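# Move wooden block from bench onto cart floor

## Task

Lift the wooden block off the bench and lay it flat on the floor of the cart, at the handle end next to the profiles. Keep the drop flap open, and keep intact anything already achieved. Finish with the block released, both grippers empty and withdrawn from the cart, and the robot touching nothing. The robot must stay upright and untilted: a fall or a lean means failure.

## Robot and tools

ROBOT. A Rainbow Robotics RB-Y1. The base has two drive wheels and two rear casters and cannot slide sideways. It is 0.58 m wide, reaching 0.10 m in front of the wheel axle and 0.57 m behind it. Spinning in place sweeps a 0.58 m radius. Above the base is a folding leg and torso, a head, and two 7-joint arms with parallel grippers. Each wrist has a camera case that sticks out sideways and can collide with things. There are three cameras: head_camera, left_wrist_camera and right_wrist_camera. Small random tugs may act on a held object or on loose items.

FRAMES. All positions are in metres. The base frame sits on the floor midway between the drive wheels, with x forward, y to the left and z up. The left_hand and right_hand readouts give the point between a gripper's pads, in the base frame. The fingers point along the hand's -z axis and close along its x axis. The odometry frame is the base frame as it was at scene start. Heading is in rad, positive to the left. Odometry counts wheel turns only, so wheel slip looks like travel.

move. Every key except cameras and blocking belongs to the action. An action can be: base, joints or both, optionally with min_time_s or contact_limits; target, optionally with min_time_s; or contact_limits by itself. A move with no action just reports the state.
- base: a single velocity command {x_m_s, turn_rad_s, for_s}, not a pose. x_m_s is forward speed in m/s, 0.005 to 0.4 in either sign, or 0. turn_rad_s is turn rate in rad/s, positive to the left, 0.02 to 1.509 in either sign, or 0. for_s is the duration in s, 0.1 to 5. A key you omit counts as 0. If |x_m_s| + 0.27×|turn_rad_s| exceeds 0.4, both are scaled down. Acceleration is 0.4 m/s² (0.5 rad/s² for turning), so the base coasts briefly after for_s ends. Distance covered is roughly speed × for_s. The base does not stop when it hits furniture.
- joints: an object keyed by joint name. Each value is an absolute target in rad; gripper values are openings in m. Ranges: torso_squat_rad 0 to 1.2; torso_shift_rad -0.3 to 0.6; torso_pitch_rad -0.2 to 1.4 (positive leans forward); torso_yaw_rad -1.5 to 1.5 (positive to the left; raise both arms outward at least 0.2 rad first). Left arm: shoulder_pitch -2.356 to 2.356 (negative swings forward and up); shoulder_roll 0 to 3.141; shoulder_yaw ±2.094; elbow -2.617 to 0.01; forearm_roll ±3.141; wrist_pitch -1.57 to 1.919; hand_roll ±2.705. The right arm has the same ranges, except right_shoulder_roll_rad runs -3.141 to 0. Grippers left_gripper_m and right_gripper_m run 0 to 0.1. head_pan_rad runs -0.523 to 0.523 and head_tilt_rad -0.35 to 1.57 (positive looks down). The torso also obeys these limits: squat+shift<=1.52, squat-shift+pitch<=1.57, shift+0.5pitch-0.4squat<=0.7, shift+0.3pitch-0.5squat<=0.39.
- target: an absolute pose for one hand: side ("left" or "right"), x, y, z in the base frame (-3 to 3), and quat_wxyz in the format the hand lines print. It is converted once into joint angles, so the hand follows a curved path. Break long moves into short steps. A target is refused while an earlier move is still running.
- min_time_s: 0.1 to 8 s, the shortest time allowed for arm, head and torso motions.
- contact_limits: left_gripper_m and/or right_gripper_m in mA, 200 to 672.5. Lower values soften the grip. The setting persists until changed.
- cameras: a list of names; leave it out for all cameras, or pass [] for none. An unknown name invalidates the call.
- blocking: false returns after about 0.5 s while motion continues.
To grasp, command an opening at least 0.005 m narrower than the object. A gripper reporting off_target or done while holding is normal.

RESULTS. The "move" line reads done, or else the worst status. Hand status is refused (with a reason), reached (within 10 mm and 2°) or short. Other statuses: off_target (the joint may still be pushing), not_followed (an arm-collision check held the command back), stopped, contact_stop (torso only), time_out, limit_stop_at_<name> (a self-collision guard or limit), torque_fault and limit_stop_at_motor_heat. A refusal or an unplanned stop cancels the rest of the calls in that reply. lidar_m gives 12 ranges in 30° sectors, counter-clockwise from straight ahead, measured at 0.23 m height. motor_effort is wheel load in percent; above about 30 at rest means the wheel is pushing on something. wheel_motors_off=1 means a 2 s cutout after a stalled wheel. The readout also includes joint torques, estimated external torques, wrist force and torque (raw and offset), and motor temperatures.

wait: seconds 0 to 10; returns the state. stop: brakes every running motion. zoom_image: camera plus region [x0,y0,x1,y1] in pixels, no larger than 504×504. read_manual: licence text only. finished_scene: the scene number; ends the scene irreversibly.

AVOID. Arms striking or pressing on each other; 0.5 rad of outward shoulder roll helps keep them apart. Contact torque at the load limits (upper arm joints 65.8 N m, elbow 33.8, wrist joints 23.5) triggers a 10 s torque fault. Motors reach 80 °C when arms are held stretched or pressed, which brings a heat stop. Heavy loads carried far forward can tip the robot, as can hard stops while driving forward. Do not drive into furniture or let the upper body snag while the base runs under a table. Do not drop the block or release it while it is moving.

Each tool is called after ">>>" as name([rows], argument=value, ...), one row to a line, values as JSON.

## Session

>>> move(joints={"head_tilt_rad":0.6}, cameras=["head_camera"])

Scene clock: 0.73 s.
Joint torques (N m): left_arm=[-1.64 -0.77 0.85 -0.52 -0.09 -0.68 -0.02] | right_arm=[-3.11 -0.55 -0.62 -1.35 -0.12 -0.56 -0.01]
External joint torques (N m): left_arm=[-0.25 -0.91 0.83 0.04 -0.09 -0.25 -0.01] | right_arm=[0.49 0.56 -0.58 0.28 -0.18 0.04 -0.03]
Motor temperatures (°C): left_arm=[30 28 32 36 34 33 38] | right_arm=[34 30 32 30 35 36 34]
Wrist force (N): left_arm=[0.0 1.6 -7.3] | right_arm=[-2.7 1.1 -4.7]
Wrist torque (N m): left_arm=[-0.31 0.17 0.08] | right_arm=[-0.11 -0.12 -0.10]
Wrist force, peak (N): left_arm=[0.1 1.7 -7.8] | right_arm=[-2.9 0.8 -5.4]
move: done
base_odometry: x=+0.000 y=+0.000 heading=+0.000
lidar_m: 0.72 1.01 1.57 4.58 1.55 1.09 1.02 1.05 1.42 3.63 1.10 0.78
base_status: not commanded
joint_positions: torso_squat_rad=+0.350 torso_shift_rad=+0.000 torso_pitch_rad=+0.000 torso_yaw_rad=+0.000 left_shoulder_pitch_rad=+0.037 left_shoulder_roll_rad=+0.004 left_shoulder_yaw_rad=-0.043 left_elbow_rad=-0.196 left_forearm_roll_rad=-0.014 left_wrist_pitch_rad=+0.002 left_hand_roll_rad=+0.027 left_gripper_m=+0.099 right_shoulder_pitch_rad=-0.040 right_shoulder_roll_rad=-0.021 right_shoulder_yaw_rad=-0.018 right_elbow_rad=-0.235 right_forearm_roll_rad=+0.049 right_wrist_pitch_rad=-0.014 right_hand_roll_rad=+0.035 right_gripper_m=+0.099 head_pan_rad=+0.000 head_tilt_rad=+0.600
joint_status: all done
wheel_motors_off: 0
motor_effort: left_wheel=+0(1) right_wheel=+1(2)
chest: x=-0.2280 y=+0.0001 z=+1.2475 quat_wxyz=(+1.000, +0.000, +0.000, +0.000) (m; base frame)
left_hand: x=-0.1598 y=+0.2200 z=+0.5653 quat_wxyz=(+0.997, +0.000, -0.079, -0.009) (m; base frame)
right_hand: x=-0.0823 y=-0.2360 z=+0.5770 quat_wxyz=(+0.989, -0.016, -0.142, +0.041) (m; base frame)
pictures: head_camera
camera_calibration:
head_camera: T_world_to_cam=[[0.00185527, -0.999504, -0.031422, 0.0450504], [-0.516632, 0.0259458, -0.855814, 1.18403], [0.856206, 0.0178214, -0.516328, 0.868924], [0, 0, 0, 1]] pos_world=[-0.132351, -0.00117802, 1.46338]

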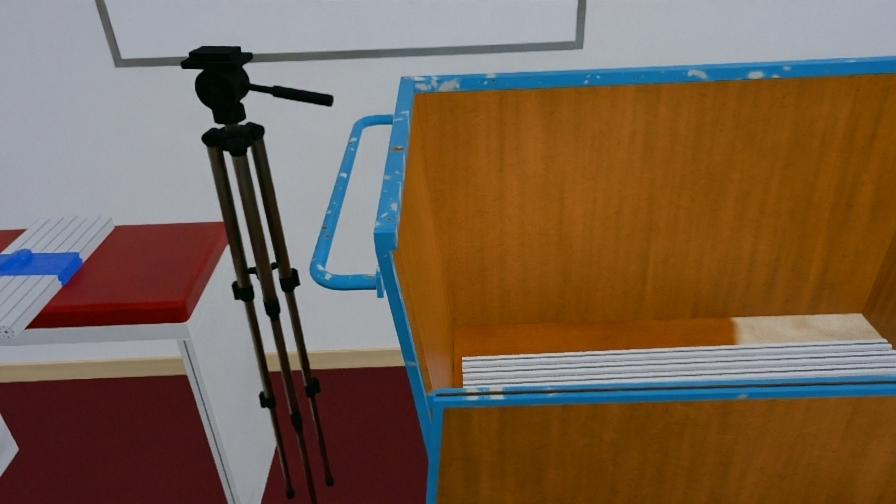

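>>> move(joints={"head_tilt_rad":0.6,"head_pan_rad":0.5}, cameras=["head_camera"])

>>> move(joints={"head_tilt_rad":0.7,"head_pan_rad":-0.5}, cameras=["head_camera"])

>>> move(joints={"head_tilt_rad":1.1,"head_pan_rad":0}, cameras=["head_camera"])

Scene clock: 2.73 s.
Joint torques (N m): left_arm=[-1.46 -0.69 0.59 -0.63 -0.1 -0.6 -0.03] | right_arm=[-3.54 -0.43 -0.98 -1.33 -0.07 -0.51 0.01]
External joint torques (N m): left_arm=[-0.08 -0.84 0.58 -0.08 -0.1 -0.18 -0.02] | right_arm=[0.06 0.69 -0.94 0.3 -0.13 0.09 -0.01]
Motor temperatures (°C): left_arm=[30 28 32 36 34 33 38] | right_arm=[34 30 32 30 35 36 34]
Wrist force (N): left_arm=[-0.7 1.0 -7.7] | right_arm=[-2.5 1.3 -4.5]
Wrist torque (N m): left_arm=[-0.29 0.10 0.09] | right_arm=[-0.13 -0.09 -0.08]
Wrist force, peak (N): left_arm=[-0.7 1.3 -8.3] | right_arm=[-2.9 1.1 -5.5]
move: done
base_odometry: x=+0.000 y=+0.000 heading=+0.000
lidar_m: 0.73 1.03 1.56 4.57 1.55 1.12 1.00 1.04 1.41 3.62 1.09 0.76
base_status: not commanded
joint_positions: torso_squat_rad=+0.350 torso_shift_rad=+0.000 torso_pitch_rad=+0.000 torso_yaw_rad=+0.000 left_shoulder_pitch_rad=+0.037 left_shoulder_roll_rad=+0.004 left_shoulder_yaw_rad=-0.043 left_elbow_rad=-0.196 left_forearm_roll_rad=-0.014 left_wrist_pitch_rad=+0.002 left_hand_roll_rad=+0.027 left_gripper_m=+0.099 right_shoulder_pitch_rad=-0.040 right_shoulder_roll_rad=-0.021 right_shoulder_yaw_rad=-0.018 right_elbow_rad=-0.235 right_forearm_roll_rad=+0.049 right_wrist_pitch_rad=-0.014 right_hand_roll_rad=+0.035 right_gripper_m=+0.099 head_pan_rad=+0.500 head_tilt_rad=+0.600
joint_status: all done
wheel_motors_off: 0
motor_effort: left_wheel=+0(1) right_wheel=-1(1)
chest: x=-0.2280 y=+0.0001 z=+1.2475 quat_wxyz=(+1.000, +0.000, +0.000, +0.000) (m; base frame)
left_hand: x=-0.1598 y=+0.2200 z=+0.5653 quat_wxyz=(+0.997, +0.000, -0.079, -0.009) (m; base frame)
right_hand: x=-0.0823 y=-0.2360 z=+0.5770 quat_wxyz=(+0.989, -0.016, -0.142, +0.041) (m; base frame)
pictures: head_camera
camera_calibration:
head_camera: T_world_to_cam=[[0.480792, -0.876271, -0.0314364, 0.143713], [-0.465881, -0.224918, -0.855785, 1.19448], [0.742829, 0.4261, -0.516376, 0.84558], [0, 0, 0, 1]] pos_world=[-0.140732, 0.0342901, 1.46337]

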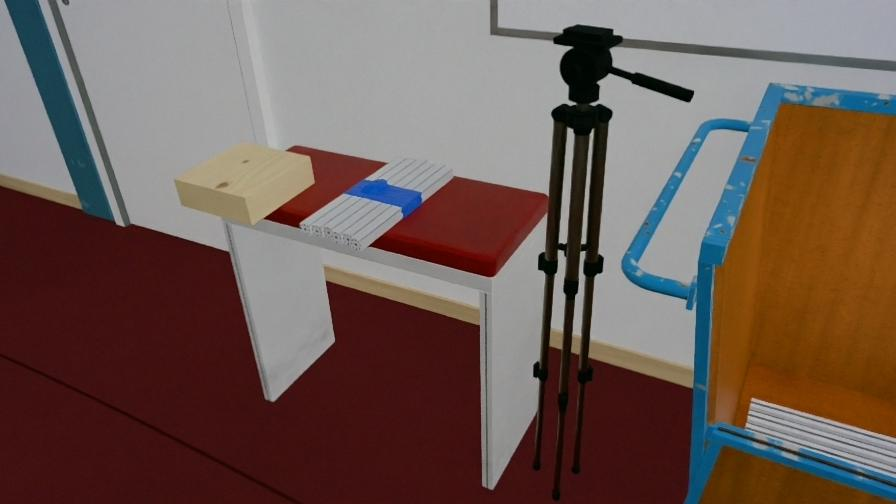

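Scene clock: 4.07 s.
Joint torques (N m): left_arm=[-1.87 -0.8 0.72 -0.52 -0.12 -0.66 0.03] | right_arm=[-3.77 -0.58 -0.46 -1.31 0.05 -0.58 -0.06]
External joint torques (N m): left_arm=[-0.49 -0.95 0.71 0.03 -0.12 -0.24 0.04] | right_arm=[-0.17 0.54 -0.42 0.32 -0.01 0.01 -0.07]
Motor temperatures (°C): left_arm=[30 28 32 36 34 33 38] | right_arm=[34 30 32 30 35 36 34]
Wrist force (N): left_arm=[0.3 1.4 -7.7] | right_arm=[-2.9 1.6 -4.7]
Wrist torque (N m): left_arm=[-0.29 0.22 0.03] | right_arm=[-0.16 -0.11 -0.11]
Wrist force, peak (N): left_arm=[-0.2 1.6 -8.0] | right_arm=[-3.1 1.2 -5.0]
move: done
base_odometry: x=+0.000 y=+0.000 heading=+0.000
lidar_m: 0.73 1.03 1.55 4.58 1.54 1.10 1.00 1.04 1.41 3.63 1.07 0.77
base_status: not commanded
joint_positions: torso_squat_rad=+0.350 torso_shift_rad=+0.000 torso_pitch_rad=+0.000 torso_yaw_rad=+0.000 left_shoulder_pitch_rad=+0.037 left_shoulder_roll_rad=+0.004 left_shoulder_yaw_rad=-0.043 left_elbow_rad=-0.196 left_forearm_roll_rad=-0.014 left_wrist_pitch_rad=+0.002 left_hand_roll_rad=+0.027 left_gripper_m=+0.099 right_shoulder_pitch_rad=-0.040 right_shoulder_roll_rad=-0.021 right_shoulder_yaw_rad=-0.018 right_elbow_rad=-0.235 right_forearm_roll_rad=+0.049 right_wrist_pitch_rad=-0.014 right_hand_roll_rad=+0.035 right_gripper_m=+0.099 head_pan_rad=-0.500 head_tilt_rad=+0.700
joint_status: all done
wheel_motors_off: 0
motor_effort: left_wheel=+0(1) right_wheel=+0(2)
chest: x=-0.2280 y=+0.0001 z=+1.2475 quat_wxyz=(+1.000, +0.000, +0.000, +0.000) (m; base frame)
left_hand: x=-0.1598 y=+0.2200 z=+0.5653 quat_wxyz=(+0.997, +0.000, -0.079, -0.009) (m; base frame)
right_hand: x=-0.0823 y=-0.2360 z=+0.5770 quat_wxyz=(+0.989, -0.016, -0.142, +0.041) (m; base frame)
pictures: head_camera
camera_calibration:
head_camera: T_world_to_cam=[[-0.480308, -0.876535, -0.0314641, -0.0542303], [-0.513624, 0.310163, -0.799993, 1.10381], [0.710981, -0.368082, -0.599184, 0.959002], [0, 0, 0, 1]] pos_world=[-0.140937, -0.0369036, 1.45595]

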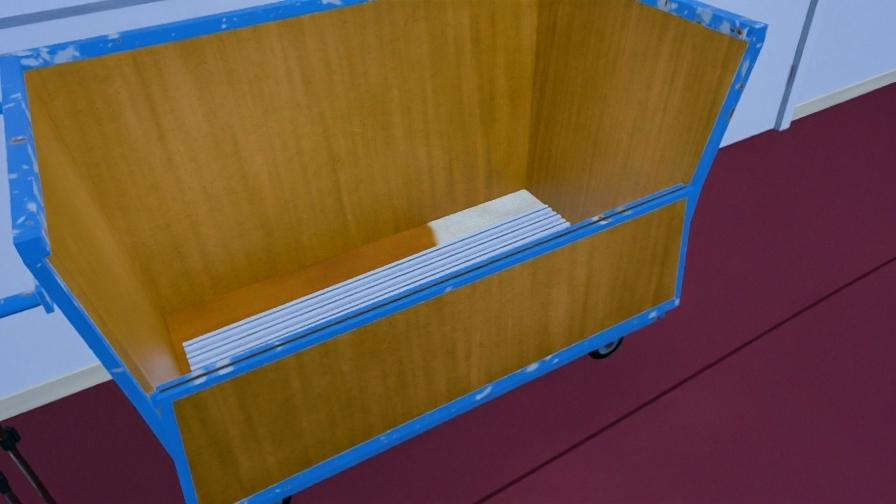

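Scene clock: 5.07 s.
Joint torques (N m): left_arm=[-1.57 -0.73 0.54 -0.49 -0.05 -0.61 -0.11] | right_arm=[-3.43 -0.84 -0.55 -1.29 -0.07 -0.51 0.04]
External joint torques (N m): left_arm=[-0.19 -0.88 0.53 0.07 -0.05 -0.18 -0.1] | right_arm=[0.17 0.28 -0.5 0.34 -0.13 0.09 0.02]
Motor temperatures (°C): left_arm=[30 28 32 36 34 33 38] | right_arm=[34 30 32 30 35 36 34]
Wrist force (N): left_arm=[-0.8 1.7 -7.7] | right_arm=[-2.5 1.3 -4.9]
Wrist torque (N m): left_arm=[-0.31 0.07 0.11] | right_arm=[-0.11 -0.10 -0.11]
Wrist force, peak (N): left_arm=[-0.2 1.4 -8.1] | right_arm=[-2.7 1.4 -5.3]
move: done
base_odometry: x=+0.000 y=+0.000 heading=+0.000
lidar_m: 0.72 1.02 1.54 4.58 1.54 1.10 1.02 1.04 1.43 3.62 1.07 0.76
base_status: not commanded
joint_positions: torso_squat_rad=+0.350 torso_shift_rad=+0.000 torso_pitch_rad=+0.000 torso_yaw_rad=+0.000 left_shoulder_pitch_rad=+0.037 left_shoulder_roll_rad=+0.004 left_shoulder_yaw_rad=-0.043 left_elbow_rad=-0.196 left_forearm_roll_rad=-0.014 left_wrist_pitch_rad=+0.002 left_hand_roll_rad=+0.027 left_gripper_m=+0.099 right_shoulder_pitch_rad=-0.040 right_shoulder_roll_rad=-0.021 right_shoulder_yaw_rad=-0.018 right_elbow_rad=-0.235 right_forearm_roll_rad=+0.049 right_wrist_pitch_rad=-0.014 right_hand_roll_rad=+0.035 right_gripper_m=+0.099 head_pan_rad=+0.000 head_tilt_rad=+1.100
joint_status: all done
wheel_motors_off: 0
motor_effort: left_wheel=+0(1) right_wheel=+1(2)
chest: x=-0.2280 y=+0.0001 z=+1.2475 quat_wxyz=(+1.000, +0.000, +0.000, +0.000) (m; base frame)
left_hand: x=-0.1598 y=+0.2200 z=+0.5653 quat_wxyz=(+0.997, +0.000, -0.079, -0.009) (m; base frame)
right_hand: x=-0.0823 y=-0.2360 z=+0.5770 quat_wxyz=(+0.989, -0.016, -0.142, +0.041) (m; base frame)
pictures: head_camera
camera_calibration:
head_camera: T_world_to_cam=[[-0.013519, -0.999504, -0.0284503, 0.0375816], [-0.863686, 0.0260098, -0.503359, 0.602341], [0.503849, 0.0177672, -0.863609, 1.29905], [0, 0, 0, 1]] pos_world=[-0.133784, -0.00118421, 1.42613]

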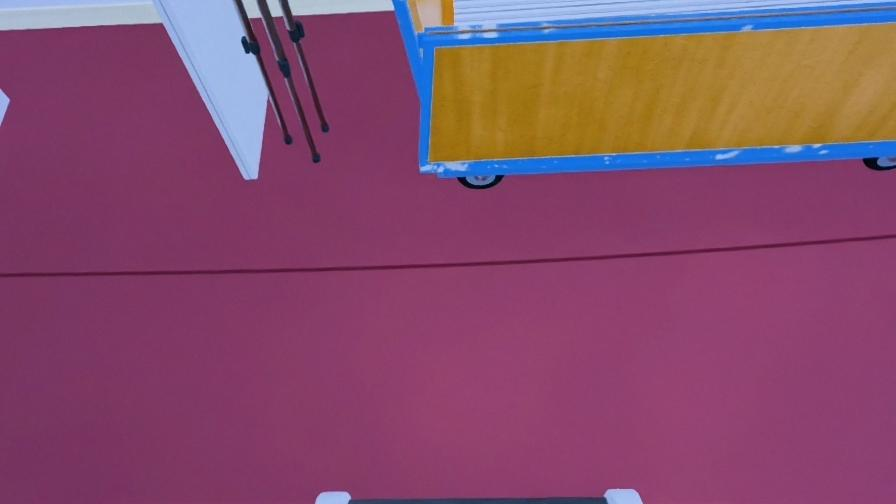

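>>> move(joints={"torso_squat_rad":0.05,"torso_pitch_rad":0.4,"head_tilt_rad":0.6,"head_pan_rad":-0.2}, cameras=["head_camera"])

>>> move(joints={"head_tilt_rad":0.3,"head_pan_rad":0.5}, cameras=["head_camera"])

Scene clock: 22.70 s.
Joint torques (N m): left_arm=[8.58 -0.91 0.74 3.87 -0.01 0.12 -0.11] | right_arm=[7.25 -0.2 -0.95 3.03 -0.25 0.16 -0.03]
External joint torques (N m): left_arm=[-0.82 -1.19 0.71 0.18 -0.01 -0.25 -0.12] | right_arm=[0.05 0.7 -0.73 0.58 -0.22 0 -0.03]
Motor temperatures (°C): left_arm=[30 28 32 36 34 33 38] | right_arm=[34 30 32 30 35 36 34]
Wrist force (N): left_arm=[2.5 1.9 -7.4] | right_arm=[-0.1 0.6 -5.2]
Wrist torque (N m): left_arm=[-0.35 0.31 0.04] | right_arm=[-0.06 0.04 -0.09]
Wrist force, peak (N): left_arm=[2.2 1.3 -8.5] | right_arm=[-2.7 1.6 -5.5]
move: done
base_odometry: x=+0.000 y=+0.000 heading=+0.000
lidar_m: 0.73 1.02 1.54 4.58 1.54 1.10 1.01 1.04 1.41 3.61 1.09 0.76
base_status: not commanded
joint_positions: torso_squat_rad=+0.050 torso_shift_rad=+0.000 torso_pitch_rad=+0.400 torso_yaw_rad=+0.000 left_shoulder_pitch_rad=+0.037 left_shoulder_roll_rad=+0.004 left_shoulder_yaw_rad=-0.043 left_elbow_rad=-0.196 left_forearm_roll_rad=-0.014 left_wrist_pitch_rad=+0.002 left_hand_roll_rad=+0.027 left_gripper_m=+0.099 right_shoulder_pitch_rad=-0.040 right_shoulder_roll_rad=-0.021 right_shoulder_yaw_rad=-0.018 right_elbow_rad=-0.235 right_forearm_roll_rad=+0.049 right_wrist_pitch_rad=-0.014 right_hand_roll_rad=+0.035 right_gripper_m=+0.099 head_pan_rad=-0.200 head_tilt_rad=+0.600
joint_status: all done
wheel_motors_off: 0
motor_effort: left_wheel=+0(1) right_wheel=-1(2)
chest: x=-0.1075 y=+0.0001 z=+1.2646 quat_wxyz=(+0.980, +0.000, +0.199, +0.000) (m; base frame)
left_hand: x=-0.3103 y=+0.2200 z=+0.6097 quat_wxyz=(+0.993, -0.002, +0.120, -0.008) (m; base frame)
right_hand: x=-0.2344 y=-0.2360 z=+0.5904 quat_wxyz=(+0.997, -0.008, +0.057, +0.043) (m; base frame)
pictures: head_camera
camera_calibration:
head_camera: T_world_to_cam=[[-0.193484, -0.979944, 0.0476786, -0.0712892], [-0.794903, 0.128094, -0.59306, 0.89843], [0.575059, -0.152648, -0.803745, 1.10816], [0, 0, 0, 1]] pos_world=[0.0631176, -0.0157856, 1.4269]

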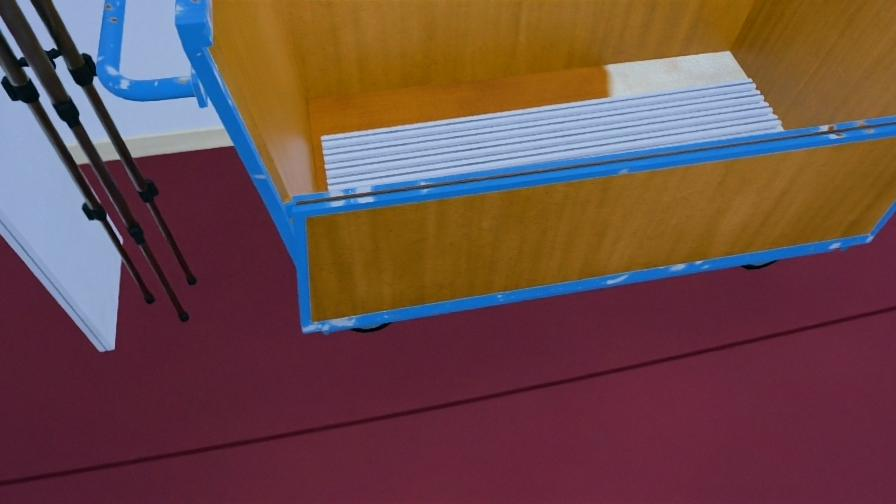

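Scene clock: 23.83 s.
Joint torques (N m): left_arm=[8.58 -0.55 0.82 3.89 -0.08 0.22 -0.07] | right_arm=[7.36 -0.17 -0.48 2.91 -0.26 0.14 -0.04]
External joint torques (N m): left_arm=[-0.81 -0.83 0.78 0.2 -0.07 -0.15 -0.08] | right_arm=[0.16 0.73 -0.27 0.46 -0.22 -0.02 -0.03]
Motor temperatures (°C): left_arm=[30 28 32 36 34 33 38] | right_arm=[34 30 32 30 35 36 34]
Wrist force (N): left_arm=[2.4 1.1 -7.6] | right_arm=[0.2 0.9 -4.8]
Wrist torque (N m): left_arm=[-0.27 0.26 0.05] | right_arm=[-0.08 0.07 -0.13]
Wrist force, peak (N): left_arm=[2.2 1.6 -8.1] | right_arm=[-0.2 0.7 -5.7]
move: done
base_odometry: x=+0.000 y=+0.000 heading=+0.000
lidar_m: 0.73 1.03 1.55 4.59 1.55 1.09 1.01 1.04 1.41 3.63 1.09 0.77
base_status: not commanded
joint_positions: torso_squat_rad=+0.050 torso_shift_rad=+0.000 torso_pitch_rad=+0.400 torso_yaw_rad=+0.000 left_shoulder_pitch_rad=+0.037 left_shoulder_roll_rad=+0.004 left_shoulder_yaw_rad=-0.043 left_elbow_rad=-0.196 left_forearm_roll_rad=-0.014 left_wrist_pitch_rad=+0.002 left_hand_roll_rad=+0.027 left_gripper_m=+0.099 right_shoulder_pitch_rad=-0.040 right_shoulder_roll_rad=-0.021 right_shoulder_yaw_rad=-0.018 right_elbow_rad=-0.235 right_forearm_roll_rad=+0.049 right_wrist_pitch_rad=-0.014 right_hand_roll_rad=+0.035 right_gripper_m=+0.099 head_pan_rad=+0.500 head_tilt_rad=+0.300
joint_status: all done
wheel_motors_off: 0
motor_effort: left_wheel=+0(1) right_wheel=+2(2)
chest: x=-0.1075 y=+0.0001 z=+1.2646 quat_wxyz=(+0.980, +0.000, +0.199, +0.000) (m; base frame)
left_hand: x=-0.3103 y=+0.2200 z=+0.6097 quat_wxyz=(+0.993, -0.002, +0.120, -0.008) (m; base frame)
right_hand: x=-0.2344 y=-0.2360 z=+0.5904 quat_wxyz=(+0.997, -0.008, +0.057, +0.043) (m; base frame)
pictures: head_camera
camera_calibration:
head_camera: T_world_to_cam=[[0.438751, -0.871884, -0.217522, 0.316542], [-0.583905, -0.0926185, -0.806521, 1.20787], [0.683047, 0.480874, -0.549734, 0.743209], [0, 0, 0, 1]] pos_world=[0.0587542, 0.0304695, 1.4516]

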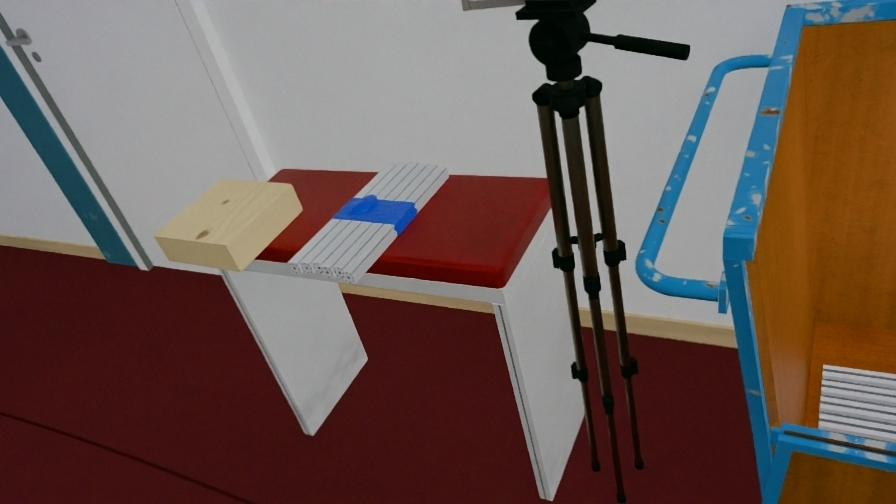

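>>> move(base={"x_m_s":0.3,"for_s":1.5}, joints={"torso_squat_rad":0.05,"torso_pitch_rad":0.4,"head_tilt_rad":0.75,"head_pan_rad":-0.2}, cameras=["head_camera"])

Scene clock: 32.63 s.
Joint torques (N m): left_arm=[8.78 -0.82 0.71 3.66 -0.2 0.13 -0.03] | right_arm=[8.04 -0.31 -0.78 3.06 -0.04 0.28 0.03]
External joint torques (N m): left_arm=[-0.62 -1.09 0.67 -0.04 -0.19 -0.24 -0.04] | right_arm=[0.84 0.59 -0.57 0.61 -0.01 0.12 0.04]
Motor temperatures (°C): left_arm=[30 28 32 36 34 33 37] | right_arm=[34 30 32 30 35 36 34]
Wrist force (N): left_arm=[2.2 0.8 -7.2] | right_arm=[-0.2 0.9 -5.3]
Wrist torque (N m): left_arm=[-0.25 0.28 0.07] | right_arm=[-0.07 0.03 -0.05]
Wrist force, peak (N): left_arm=[2.4 1.8 -8.3] | right_arm=[-0.4 1.1 -5.7]
move: done
base_odometry: x=+0.450 y=+0.000 heading=+0.000
lidar_m: 0.27 0.31 0.70 3.80 2.21 1.58 1.46 1.52 2.02 4.78 0.43 0.30
base_status: done (sent for 1.5 of 1.5 s)
joint_positions: torso_squat_rad=+0.050 torso_shift_rad=+0.000 torso_pitch_rad=+0.400 torso_yaw_rad=+0.000 left_shoulder_pitch_rad=+0.037 left_shoulder_roll_rad=+0.004 left_shoulder_yaw_rad=-0.043 left_elbow_rad=-0.196 left_forearm_roll_rad=-0.014 left_wrist_pitch_rad=+0.002 left_hand_roll_rad=+0.027 left_gripper_m=+0.099 right_shoulder_pitch_rad=-0.040 right_shoulder_roll_rad=-0.021 right_shoulder_yaw_rad=-0.018 right_elbow_rad=-0.235 right_forearm_roll_rad=+0.049 right_wrist_pitch_rad=-0.014 right_hand_roll_rad=+0.035 right_gripper_m=+0.099 head_pan_rad=-0.200 head_tilt_rad=+0.750
joint_status: all done
wheel_motors_off: 0
motor_effort: left_wheel=+0(24) right_wheel=-1(54)
chest: x=-0.1075 y=+0.0001 z=+1.2646 quat_wxyz=(+0.980, +0.000, +0.199, +0.000) (m; base frame)
left_hand: x=-0.3103 y=+0.2200 z=+0.6097 quat_wxyz=(+0.993, -0.002, +0.120, -0.009) (m; base frame)
right_hand: x=-0.2343 y=-0.2360 z=+0.5904 quat_wxyz=(+0.997, -0.008, +0.057, +0.043) (m; base frame)
pictures: head_camera
camera_calibration:
head_camera: T_world_to_cam=[[-0.197721, -0.979005, 0.0495609, -0.0740427], [-0.871307, 0.152354, -0.466489, 0.715416], [0.449144, -0.135417, -0.883137, 1.22132], [0, 0, 0, 1]] pos_world=[0.0601584, -0.0160971, 1.416]

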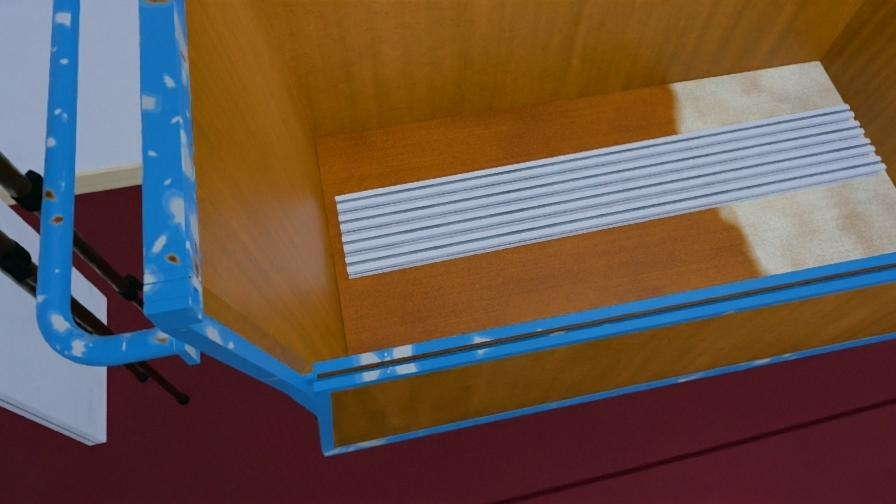

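>>> move(joints={"torso_pitch_rad":0.85,"head_tilt_rad":0.6,"head_pan_rad":0.0}, cameras=["head_camera"])

Scene clock: 41.77 s.
Joint torques (N m): left_arm=[18.02 -0.34 0.78 7.85 -0.04 1.07 0.01] | right_arm=[18.54 0.03 -1 7.51 -0.29 1.03 -0.03]
External joint torques (N m): left_arm=[-1.65 -0.71 0.73 0.1 -0.03 -0.12 -0.02] | right_arm=[0.63 0.51 -0.64 0.96 -0.15 0.05 -0.01]
Motor temperatures (°C): left_arm=[31 28 32 36 34 33 37] | right_arm=[34 30 32 30 35 36 34]
Wrist force (N): left_arm=[4.4 1.5 -6.8] | right_arm=[2.3 0.5 -4.1]
Wrist torque (N m): left_arm=[-0.32 0.35 0.03] | right_arm=[-0.05 0.17 -0.09]
Wrist force, peak (N): left_arm=[4.3 1.8 -7.6] | right_arm=[0.0 1.2 -5.6]
move: done
base_odometry: x=+0.450 y=+0.000 heading=+0.000
lidar_m: 0.28 0.30 0.70 3.77 2.20 1.57 1.47 1.52 2.01 4.79 0.42 0.29
base_status: not commanded
joint_positions: torso_squat_rad=+0.050 torso_shift_rad=+0.000 torso_pitch_rad=+0.850 torso_yaw_rad=+0.000 left_shoulder_pitch_rad=+0.037 left_shoulder_roll_rad=+0.004 left_shoulder_yaw_rad=-0.043 left_elbow_rad=-0.196 left_forearm_roll_rad=-0.014 left_wrist_pitch_rad=+0.002 left_hand_roll_rad=+0.027 left_gripper_m=+0.099 right_shoulder_pitch_rad=-0.040 right_shoulder_roll_rad=-0.021 right_shoulder_yaw_rad=-0.018 right_elbow_rad=-0.235 right_forearm_roll_rad=+0.049 right_wrist_pitch_rad=-0.014 right_hand_roll_rad=+0.035 right_gripper_m=+0.099 head_pan_rad=+0.000 head_tilt_rad=+0.600
joint_status: all done
wheel_motors_off: 0
motor_effort: left_wheel=+1(1) right_wheel=+0(3)
chest: x=+0.0045 y=+0.0001 z=+1.1838 quat_wxyz=(+0.911, +0.000, +0.412, +0.000) (m; base frame)
left_hand: x=-0.4631 y=+0.2200 z=+0.6824 quat_wxyz=(+0.941, -0.004, +0.339, -0.008) (m; base frame)
right_hand: x=-0.4030 y=-0.2360 z=+0.6319 quat_wxyz=(+0.960, +0.002, +0.278, +0.044) (m; base frame)
pictures: head_camera
camera_calibration:
head_camera: T_world_to_cam=[[-0.0224979, -0.999503, -0.0220699, 0.0316454], [-0.983921, 0.0260487, -0.176693, 0.44778], [0.17718, 0.0177398, -0.984019, 1.19374], [0, 0, 0, 1]] pos_world=[0.229786, -0.00121105, 1.25448]

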